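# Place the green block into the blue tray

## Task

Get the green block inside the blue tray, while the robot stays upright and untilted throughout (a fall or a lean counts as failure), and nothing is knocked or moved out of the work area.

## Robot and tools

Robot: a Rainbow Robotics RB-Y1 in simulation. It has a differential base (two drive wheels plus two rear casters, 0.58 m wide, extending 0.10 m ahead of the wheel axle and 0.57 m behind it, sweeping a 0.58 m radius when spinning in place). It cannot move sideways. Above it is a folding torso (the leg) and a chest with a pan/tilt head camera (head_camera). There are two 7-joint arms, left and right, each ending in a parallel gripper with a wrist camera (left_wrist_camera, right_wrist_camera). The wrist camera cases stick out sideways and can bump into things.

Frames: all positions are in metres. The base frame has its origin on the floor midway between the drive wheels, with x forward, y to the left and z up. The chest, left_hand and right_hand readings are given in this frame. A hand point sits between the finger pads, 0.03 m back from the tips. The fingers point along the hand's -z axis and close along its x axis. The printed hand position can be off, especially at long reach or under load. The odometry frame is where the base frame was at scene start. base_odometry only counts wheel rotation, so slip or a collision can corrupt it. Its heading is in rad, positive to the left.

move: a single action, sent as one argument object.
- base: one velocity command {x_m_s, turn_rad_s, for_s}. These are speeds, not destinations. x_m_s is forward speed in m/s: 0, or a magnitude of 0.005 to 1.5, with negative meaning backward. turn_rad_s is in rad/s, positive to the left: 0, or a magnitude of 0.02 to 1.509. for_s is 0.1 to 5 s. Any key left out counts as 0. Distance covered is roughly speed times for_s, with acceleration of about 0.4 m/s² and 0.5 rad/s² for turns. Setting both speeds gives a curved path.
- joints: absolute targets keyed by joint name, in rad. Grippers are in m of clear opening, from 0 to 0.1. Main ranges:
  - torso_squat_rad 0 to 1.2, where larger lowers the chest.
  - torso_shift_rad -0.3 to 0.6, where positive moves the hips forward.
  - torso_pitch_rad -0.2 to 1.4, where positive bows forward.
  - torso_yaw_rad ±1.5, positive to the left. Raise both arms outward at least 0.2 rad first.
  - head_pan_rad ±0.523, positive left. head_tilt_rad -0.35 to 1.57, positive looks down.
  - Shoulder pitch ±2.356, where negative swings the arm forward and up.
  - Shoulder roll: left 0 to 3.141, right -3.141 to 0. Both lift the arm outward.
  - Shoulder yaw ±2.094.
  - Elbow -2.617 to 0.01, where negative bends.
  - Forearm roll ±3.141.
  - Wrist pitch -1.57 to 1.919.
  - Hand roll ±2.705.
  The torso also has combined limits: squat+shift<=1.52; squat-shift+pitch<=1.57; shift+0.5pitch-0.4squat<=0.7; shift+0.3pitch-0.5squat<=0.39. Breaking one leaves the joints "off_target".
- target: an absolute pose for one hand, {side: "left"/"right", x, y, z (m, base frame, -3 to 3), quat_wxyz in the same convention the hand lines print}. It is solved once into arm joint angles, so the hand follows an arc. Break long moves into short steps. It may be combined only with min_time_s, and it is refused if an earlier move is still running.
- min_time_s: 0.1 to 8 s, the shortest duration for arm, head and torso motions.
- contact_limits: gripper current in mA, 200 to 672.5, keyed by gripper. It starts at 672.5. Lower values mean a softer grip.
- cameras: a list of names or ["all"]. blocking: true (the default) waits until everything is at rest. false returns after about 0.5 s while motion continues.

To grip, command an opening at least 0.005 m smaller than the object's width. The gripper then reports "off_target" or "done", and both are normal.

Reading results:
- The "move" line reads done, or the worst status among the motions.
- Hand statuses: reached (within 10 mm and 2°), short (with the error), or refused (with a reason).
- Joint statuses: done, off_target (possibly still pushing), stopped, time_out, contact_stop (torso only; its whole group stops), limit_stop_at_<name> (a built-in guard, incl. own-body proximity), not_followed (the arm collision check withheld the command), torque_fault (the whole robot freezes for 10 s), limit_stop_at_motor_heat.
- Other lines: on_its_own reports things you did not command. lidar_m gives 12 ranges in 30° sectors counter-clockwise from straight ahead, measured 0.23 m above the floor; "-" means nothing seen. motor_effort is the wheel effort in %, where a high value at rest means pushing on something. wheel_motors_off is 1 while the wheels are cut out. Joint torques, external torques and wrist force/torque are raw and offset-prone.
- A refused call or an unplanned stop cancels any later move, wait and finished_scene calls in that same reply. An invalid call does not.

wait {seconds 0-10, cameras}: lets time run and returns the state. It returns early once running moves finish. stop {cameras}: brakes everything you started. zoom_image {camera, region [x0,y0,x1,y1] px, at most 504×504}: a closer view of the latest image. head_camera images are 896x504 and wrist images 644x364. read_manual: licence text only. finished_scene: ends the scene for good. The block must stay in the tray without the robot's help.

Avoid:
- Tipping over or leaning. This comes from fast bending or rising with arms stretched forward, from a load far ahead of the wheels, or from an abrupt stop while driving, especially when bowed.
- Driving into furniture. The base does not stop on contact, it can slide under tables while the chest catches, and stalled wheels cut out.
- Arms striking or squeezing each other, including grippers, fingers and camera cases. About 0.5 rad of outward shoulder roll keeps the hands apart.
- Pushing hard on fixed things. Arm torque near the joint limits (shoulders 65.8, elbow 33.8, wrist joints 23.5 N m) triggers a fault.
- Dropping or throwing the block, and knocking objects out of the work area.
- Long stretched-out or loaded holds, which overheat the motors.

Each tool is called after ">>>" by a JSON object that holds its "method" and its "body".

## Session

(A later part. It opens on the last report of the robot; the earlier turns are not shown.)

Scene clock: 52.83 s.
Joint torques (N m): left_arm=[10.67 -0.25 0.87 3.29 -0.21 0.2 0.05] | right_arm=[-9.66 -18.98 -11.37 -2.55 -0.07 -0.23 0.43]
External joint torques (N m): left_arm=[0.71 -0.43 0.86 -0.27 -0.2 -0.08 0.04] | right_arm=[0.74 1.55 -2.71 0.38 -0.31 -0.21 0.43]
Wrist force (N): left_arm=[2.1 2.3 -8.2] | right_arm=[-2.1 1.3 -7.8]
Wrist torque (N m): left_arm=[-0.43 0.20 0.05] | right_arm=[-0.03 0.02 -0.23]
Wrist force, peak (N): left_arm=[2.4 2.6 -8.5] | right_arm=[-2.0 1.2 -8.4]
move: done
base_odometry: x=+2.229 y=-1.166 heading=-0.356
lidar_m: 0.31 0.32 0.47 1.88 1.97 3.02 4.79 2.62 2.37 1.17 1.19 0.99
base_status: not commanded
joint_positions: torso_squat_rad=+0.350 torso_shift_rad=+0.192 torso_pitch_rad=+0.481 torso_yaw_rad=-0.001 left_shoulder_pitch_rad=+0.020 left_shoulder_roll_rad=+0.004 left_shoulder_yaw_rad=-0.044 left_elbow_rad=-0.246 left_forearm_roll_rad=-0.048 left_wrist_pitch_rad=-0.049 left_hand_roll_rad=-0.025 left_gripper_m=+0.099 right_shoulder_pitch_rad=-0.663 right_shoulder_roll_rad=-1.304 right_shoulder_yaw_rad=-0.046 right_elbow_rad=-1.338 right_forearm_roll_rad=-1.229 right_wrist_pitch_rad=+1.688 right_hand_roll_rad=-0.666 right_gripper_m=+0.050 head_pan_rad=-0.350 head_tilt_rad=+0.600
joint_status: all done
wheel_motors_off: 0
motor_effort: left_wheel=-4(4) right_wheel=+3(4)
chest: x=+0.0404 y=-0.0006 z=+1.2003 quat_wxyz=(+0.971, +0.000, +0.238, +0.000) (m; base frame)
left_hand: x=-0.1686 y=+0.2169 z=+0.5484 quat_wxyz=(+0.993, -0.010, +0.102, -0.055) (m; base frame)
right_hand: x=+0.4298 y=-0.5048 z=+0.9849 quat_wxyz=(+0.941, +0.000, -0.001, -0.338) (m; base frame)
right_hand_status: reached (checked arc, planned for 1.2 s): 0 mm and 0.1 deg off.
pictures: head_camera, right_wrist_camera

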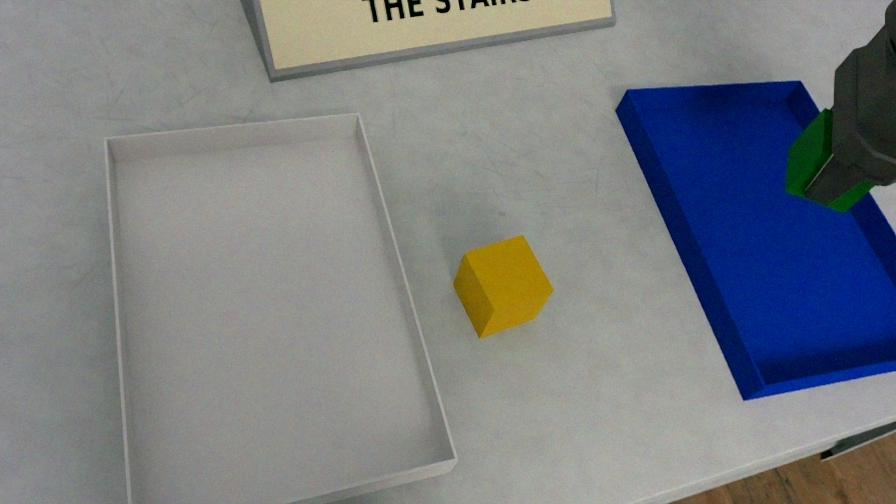

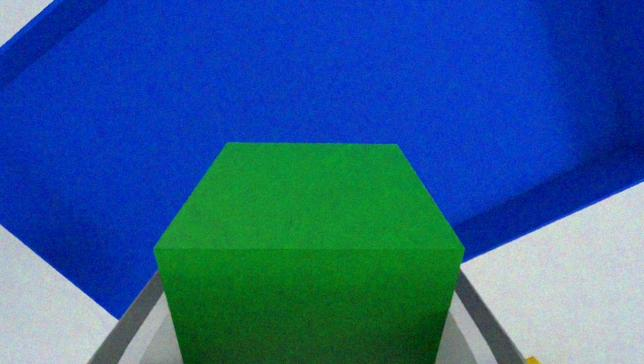

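>>> {"method": "move", "body": {"target": {"side": "right", "x": 0.43, "y": -0.502, "z": 0.913, "quat_wxyz": [0.941, 0, 0, -0.338]}, "min_time_s": 0.8}}

>>> {"method": "move", "body": {"target": {"side": "right", "x": 0.43, "y": -0.502, "z": 0.9085, "quat_wxyz": [0.941, 0, 0, -0.338]}, "min_time_s": 0.4, "cameras": ["right_wrist_camera"]}}

Scene clock: 55.63 s.
Joint torques (N m): left_arm=[10.65 -0.26 0.89 3.18 -0.18 0.21 0.12] | right_arm=[-9.51 -18.41 -7.87 -2.87 0.54 -0.29 0.71]
External joint torques (N m): left_arm=[0.69 -0.44 0.88 -0.38 -0.17 -0.07 0.11] | right_arm=[1.03 1.64 0.22 0.59 0.31 -0.27 0.71]
Wrist force (N): left_arm=[2.6 2.4 -7.8] | right_arm=[-2.2 1.4 -8.3]
Wrist torque (N m): left_arm=[-0.46 0.24 0.08] | right_arm=[-0.06 -0.02 -0.23]
Wrist force, peak (N): left_arm=[2.2 2.1 -8.4] | right_arm=[-2.3 1.3 -8.8]
move: done
base_odometry: x=+2.229 y=-1.166 heading=-0.356
lidar_m: 0.30 0.31 0.45 1.88 1.97 3.01 4.80 2.62 2.37 1.15 1.17 0.99
base_status: not commanded
joint_positions: torso_squat_rad=+0.350 torso_shift_rad=+0.192 torso_pitch_rad=+0.481 torso_yaw_rad=-0.001 left_shoulder_pitch_rad=+0.020 left_shoulder_roll_rad=+0.004 left_shoulder_yaw_rad=-0.044 left_elbow_rad=-0.246 left_forearm_roll_rad=-0.048 left_wrist_pitch_rad=-0.049 left_hand_roll_rad=-0.025 left_gripper_m=+0.099 right_shoulder_pitch_rad=-0.663 right_shoulder_roll_rad=-1.184 right_shoulder_yaw_rad=+0.036 right_elbow_rad=-1.242 right_forearm_roll_rad=-1.135 right_wrist_pitch_rad=+1.548 right_hand_roll_rad=-0.619 right_gripper_m=+0.050 head_pan_rad=-0.350 head_tilt_rad=+0.600
joint_status: all done
wheel_motors_off: 0
motor_effort: left_wheel=-3(4) right_wheel=+4(4)
chest: x=+0.0404 y=-0.0006 z=+1.2003 quat_wxyz=(+0.971, +0.000, +0.238, +0.000) (m; base frame)
left_hand: x=-0.1686 y=+0.2169 z=+0.5484 quat_wxyz=(+0.993, -0.010, +0.102, -0.055) (m; base frame)
right_hand: x=+0.4300 y=-0.5019 z=+0.9130 quat_wxyz=(+0.941, +0.000, +0.000, -0.338) (m; base frame)
right_hand_status: reached (checked arc, planned for 0.8 s): 0 mm and 0.0 deg off.
pictures: none

Scene clock: 56.37 s.
Joint torques (N m): left_arm=[10.35 -0.05 1.15 3.33 -0.24 0.23 0.07] | right_arm=[-11.69 -17.77 -7.33 -2.83 0.6 -0.49 0.61]
External joint torques (N m): left_arm=[0.38 -0.23 1.13 -0.23 -0.23 -0.05 0.06] | right_arm=[-1.14 2.25 0.7 0.66 0.36 -0.47 0.61]
Wrist force (N): left_arm=[1.7 2.0 -7.8] | right_arm=[-2.2 1.3 -8.2]
Wrist torque (N m): left_arm=[-0.42 0.17 0.08] | right_arm=[-0.04 -0.02 -0.23]
Wrist force, peak (N): left_arm=[1.9 2.2 -8.3] | right_arm=[-2.4 1.5 -8.5]
move: done
base_odometry: x=+2.229 y=-1.166 heading=-0.356
lidar_m: 0.30 0.32 0.47 1.88 1.97 3.02 4.80 2.63 2.38 1.14 1.18 0.99
base_status: not commanded
joint_positions: torso_squat_rad=+0.350 torso_shift_rad=+0.192 torso_pitch_rad=+0.481 torso_yaw_rad=-0.001 left_shoulder_pitch_rad=+0.020 left_shoulder_roll_rad=+0.004 left_shoulder_yaw_rad=-0.044 left_elbow_rad=-0.246 left_forearm_roll_rad=-0.048 left_wrist_pitch_rad=-0.049 left_hand_roll_rad=-0.025 left_gripper_m=+0.099 right_shoulder_pitch_rad=-0.664 right_shoulder_roll_rad=-1.176 right_shoulder_yaw_rad=+0.042 right_elbow_rad=-1.233 right_forearm_roll_rad=-1.129 right_wrist_pitch_rad=+1.539 right_hand_roll_rad=-0.615 right_gripper_m=+0.050 head_pan_rad=-0.350 head_tilt_rad=+0.600
joint_status: all done
wheel_motors_off: 0
motor_effort: left_wheel=-4(4) right_wheel=+3(4)
chest: x=+0.0404 y=-0.0006 z=+1.2003 quat_wxyz=(+0.971, +0.000, +0.238, +0.000) (m; base frame)
left_hand: x=-0.1686 y=+0.2169 z=+0.5484 quat_wxyz=(+0.993, -0.010, +0.102, -0.055) (m; base frame)
right_hand: x=+0.4298 y=-0.5020 z=+0.9085 quat_wxyz=(+0.941, +0.000, +0.000, -0.338) (m; base frame)
right_hand_status: reached (checked arc, planned for 0.4 s): 0 mm and 0.0 deg off.
pictures: right_wrist_camera

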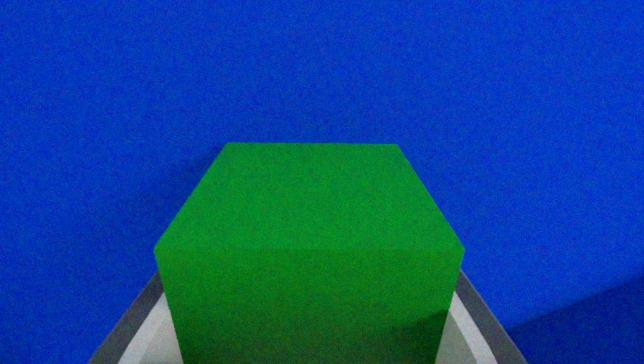

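>>> {"method": "move", "body": {"target": {"side": "right", "x": 0.43, "y": -0.502, "z": 0.9065, "quat_wxyz": [0.941, 0, 0, -0.338]}, "min_time_s": 0.4}}

>>> {"method": "move", "body": {"joints": {"right_gripper_m": 0.085}, "cameras": ["right_wrist_camera"]}}

>>> {"method": "move", "body": {"target": {"side": "right", "x": 0.43, "y": -0.502, "z": 0.985, "quat_wxyz": [0.941, 0, 0, -0.338]}, "cameras": ["right_wrist_camera"]}}

Scene clock: 57.27 s.
Joint torques (N m): left_arm=[10.45 -0.16 0.87 3.35 -0.21 0.27 0.04] | right_arm=[-9.7 -15.39 -5.47 -2.17 0.75 -0.94 0.56]
External joint torques (N m): left_arm=[0.49 -0.33 0.86 -0.2 -0.2 -0.01 0.03] | right_arm=[0.88 4.62 2.54 1.33 0.51 -0.92 0.56]
Wrist force (N): left_arm=[2.1 2.3 -8.2] | right_arm=[-4.4 0.3 1.7]
Wrist torque (N m): left_arm=[-0.44 0.18 0.07] | right_arm=[0.03 0.20 -0.19]
Wrist force, peak (N): left_arm=[2.4 2.3 -8.4] | right_arm=[-2.3 1.3 -8.3]
move: done
base_odometry: x=+2.229 y=-1.166 heading=-0.356
lidar_m: 0.30 0.31 0.48 1.89 1.96 3.02 4.80 2.62 2.38 1.15 1.19 0.99
base_status: not commanded
joint_positions: torso_squat_rad=+0.350 torso_shift_rad=+0.192 torso_pitch_rad=+0.481 torso_yaw_rad=-0.001 left_shoulder_pitch_rad=+0.020 left_shoulder_roll_rad=+0.004 left_shoulder_yaw_rad=-0.044 left_elbow_rad=-0.246 left_forearm_roll_rad=-0.048 left_wrist_pitch_rad=-0.049 left_hand_roll_rad=-0.025 left_gripper_m=+0.099 right_shoulder_pitch_rad=-0.666 right_shoulder_roll_rad=-1.173 right_shoulder_yaw_rad=+0.044 right_elbow_rad=-1.228 right_forearm_roll_rad=-1.126 right_wrist_pitch_rad=+1.535 right_hand_roll_rad=-0.612 right_gripper_m=+0.050 head_pan_rad=-0.350 head_tilt_rad=+0.600
joint_status: all done
wheel_motors_off: 0
motor_effort: left_wheel=-4(4) right_wheel=+4(4)
chest: x=+0.0403 y=-0.0006 z=+1.2003 quat_wxyz=(+0.971, +0.000, +0.238, +0.000) (m; base frame)
left_hand: x=-0.1686 y=+0.2169 z=+0.5484 quat_wxyz=(+0.993, -0.010, +0.102, -0.055) (m; base frame)
right_hand: x=+0.4301 y=-0.5022 z=+0.9070 quat_wxyz=(+0.941, +0.000, +0.000, -0.338) (m; base frame)
right_hand_status: reached (checked arc, planned for 0.4 s): 1 mm and 0.0 deg off.
pictures: none

Scene clock: 58.13 s.
Joint torques (N m): left_arm=[10.47 -0.19 1 3.26 -0.2 0.36 0.1] | right_arm=[-9.62 -16.94 -7 -2.89 0.53 -0.35 0.55]
External joint torques (N m): left_arm=[0.51 -0.37 0.99 -0.3 -0.19 0.08 0.09] | right_arm=[0.96 3.06 1 0.61 0.3 -0.33 0.55]
Wrist force (N): left_arm=[2.0 2.4 -7.8] | right_arm=[-2.2 1.4 -7.4]
Wrist torque (N m): left_arm=[-0.45 0.19 0.06] | right_arm=[-0.06 -0.02 -0.22]
Wrist force, peak (N): left_arm=[2.3 2.3 -8.3] | right_arm=[-2.4 1.6 -7.7]
move: done
base_odometry: x=+2.229 y=-1.166 heading=-0.356
lidar_m: 0.30 0.31 0.47 1.89 1.96 3.03 4.80 2.63 2.38 1.15 1.20 0.98
base_status: not commanded
joint_positions: torso_squat_rad=+0.350 torso_shift_rad=+0.192 torso_pitch_rad=+0.481 torso_yaw_rad=-0.001 left_shoulder_pitch_rad=+0.020 left_shoulder_roll_rad=+0.004 left_shoulder_yaw_rad=-0.044 left_elbow_rad=-0.246 left_forearm_roll_rad=-0.048 left_wrist_pitch_rad=-0.049 left_hand_roll_rad=-0.025 left_gripper_m=+0.099 right_shoulder_pitch_rad=-0.666 right_shoulder_roll_rad=-1.173 right_shoulder_yaw_rad=+0.044 right_elbow_rad=-1.227 right_forearm_roll_rad=-1.126 right_wrist_pitch_rad=+1.535 right_hand_roll_rad=-0.612 right_gripper_m=+0.085 head_pan_rad=-0.350 head_tilt_rad=+0.600
joint_status: all done
wheel_motors_off: 0
motor_effort: left_wheel=-4(4) right_wheel=+4(4)
chest: x=+0.0403 y=-0.0006 z=+1.2003 quat_wxyz=(+0.971, +0.000, +0.238, -0.001) (m; base frame)
left_hand: x=-0.1686 y=+0.2169 z=+0.5484 quat_wxyz=(+0.993, -0.010, +0.102, -0.055) (m; base frame)
right_hand: x=+0.4300 y=-0.5020 z=+0.9067 quat_wxyz=(+0.941, +0.000, +0.000, -0.338) (m; base frame)
pictures: right_wrist_camera

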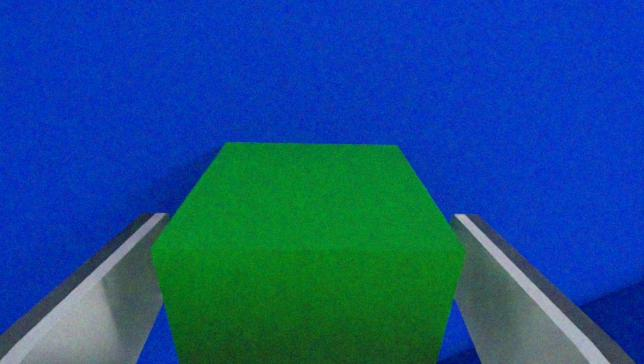

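Scene clock: 58.90 s.
Joint torques (N m): left_arm=[10.4 -0.16 1 3.26 -0.23 0.25 0.14] | right_arm=[-9.63 -17.49 -9.69 -2.7 0.08 -0.07 0.28]
External joint torques (N m): left_arm=[0.44 -0.34 0.99 -0.3 -0.22 -0.03 0.13] | right_arm=[0.88 3.01 -1.04 0.26 -0.15 -0.05 0.28]
Wrist force (N): left_arm=[2.2 2.0 -7.8] | right_arm=[-1.9 1.4 -7.0]
Wrist torque (N m): left_arm=[-0.40 0.24 0.08] | right_arm=[-0.04 0.03 -0.14]
Wrist force, peak (N): left_arm=[2.4 2.8 -8.3] | right_arm=[-2.4 1.3 -9.1]
move: done
base_odometry: x=+2.229 y=-1.166 heading=-0.356
lidar_m: 0.30 0.32 0.46 1.88 1.99 3.02 4.80 2.63 2.37 1.17 1.19 1.00
base_status: not commanded
joint_positions: torso_squat_rad=+0.350 torso_shift_rad=+0.192 torso_pitch_rad=+0.481 torso_yaw_rad=-0.001 left_shoulder_pitch_rad=+0.020 left_shoulder_roll_rad=+0.004 left_shoulder_yaw_rad=-0.044 left_elbow_rad=-0.246 left_forearm_roll_rad=-0.048 left_wrist_pitch_rad=-0.049 left_hand_roll_rad=-0.025 left_gripper_m=+0.099 right_shoulder_pitch_rad=-0.672 right_shoulder_roll_rad=-1.299 right_shoulder_yaw_rad=-0.040 right_elbow_rad=-1.340 right_forearm_roll_rad=-1.224 right_wrist_pitch_rad=+1.694 right_hand_roll_rad=-0.670 right_gripper_m=+0.085 head_pan_rad=-0.350 head_tilt_rad=+0.600
joint_status: all done
wheel_motors_off: 0
motor_effort: left_wheel=-4(4) right_wheel=+3(4)
chest: x=+0.0404 y=-0.0006 z=+1.2003 quat_wxyz=(+0.971, +0.000, +0.238, -0.001) (m; base frame)
left_hand: x=-0.1686 y=+0.2169 z=+0.5484 quat_wxyz=(+0.993, -0.010, +0.102, -0.055) (m; base frame)
right_hand: x=+0.4305 y=-0.5023 z=+0.9842 quat_wxyz=(+0.941, -0.001, +0.001, -0.337) (m; base frame)
right_hand_status: reached (checked arc, planned for 0.4 s): 1 mm and 0.2 deg off.
pictures: right_wrist_camera

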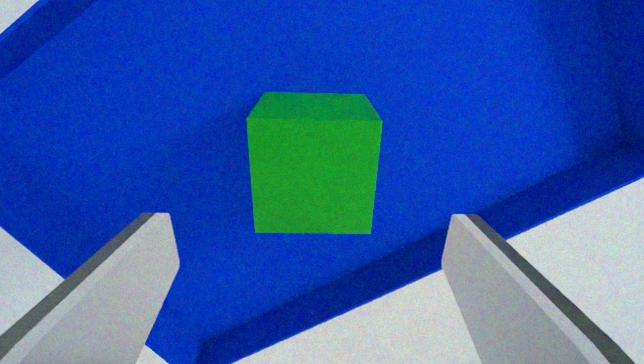

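Green block is flat inside the blue tray.

>>> {"method": "finished_scene", "body": {}}

The scene is finished: the task was done.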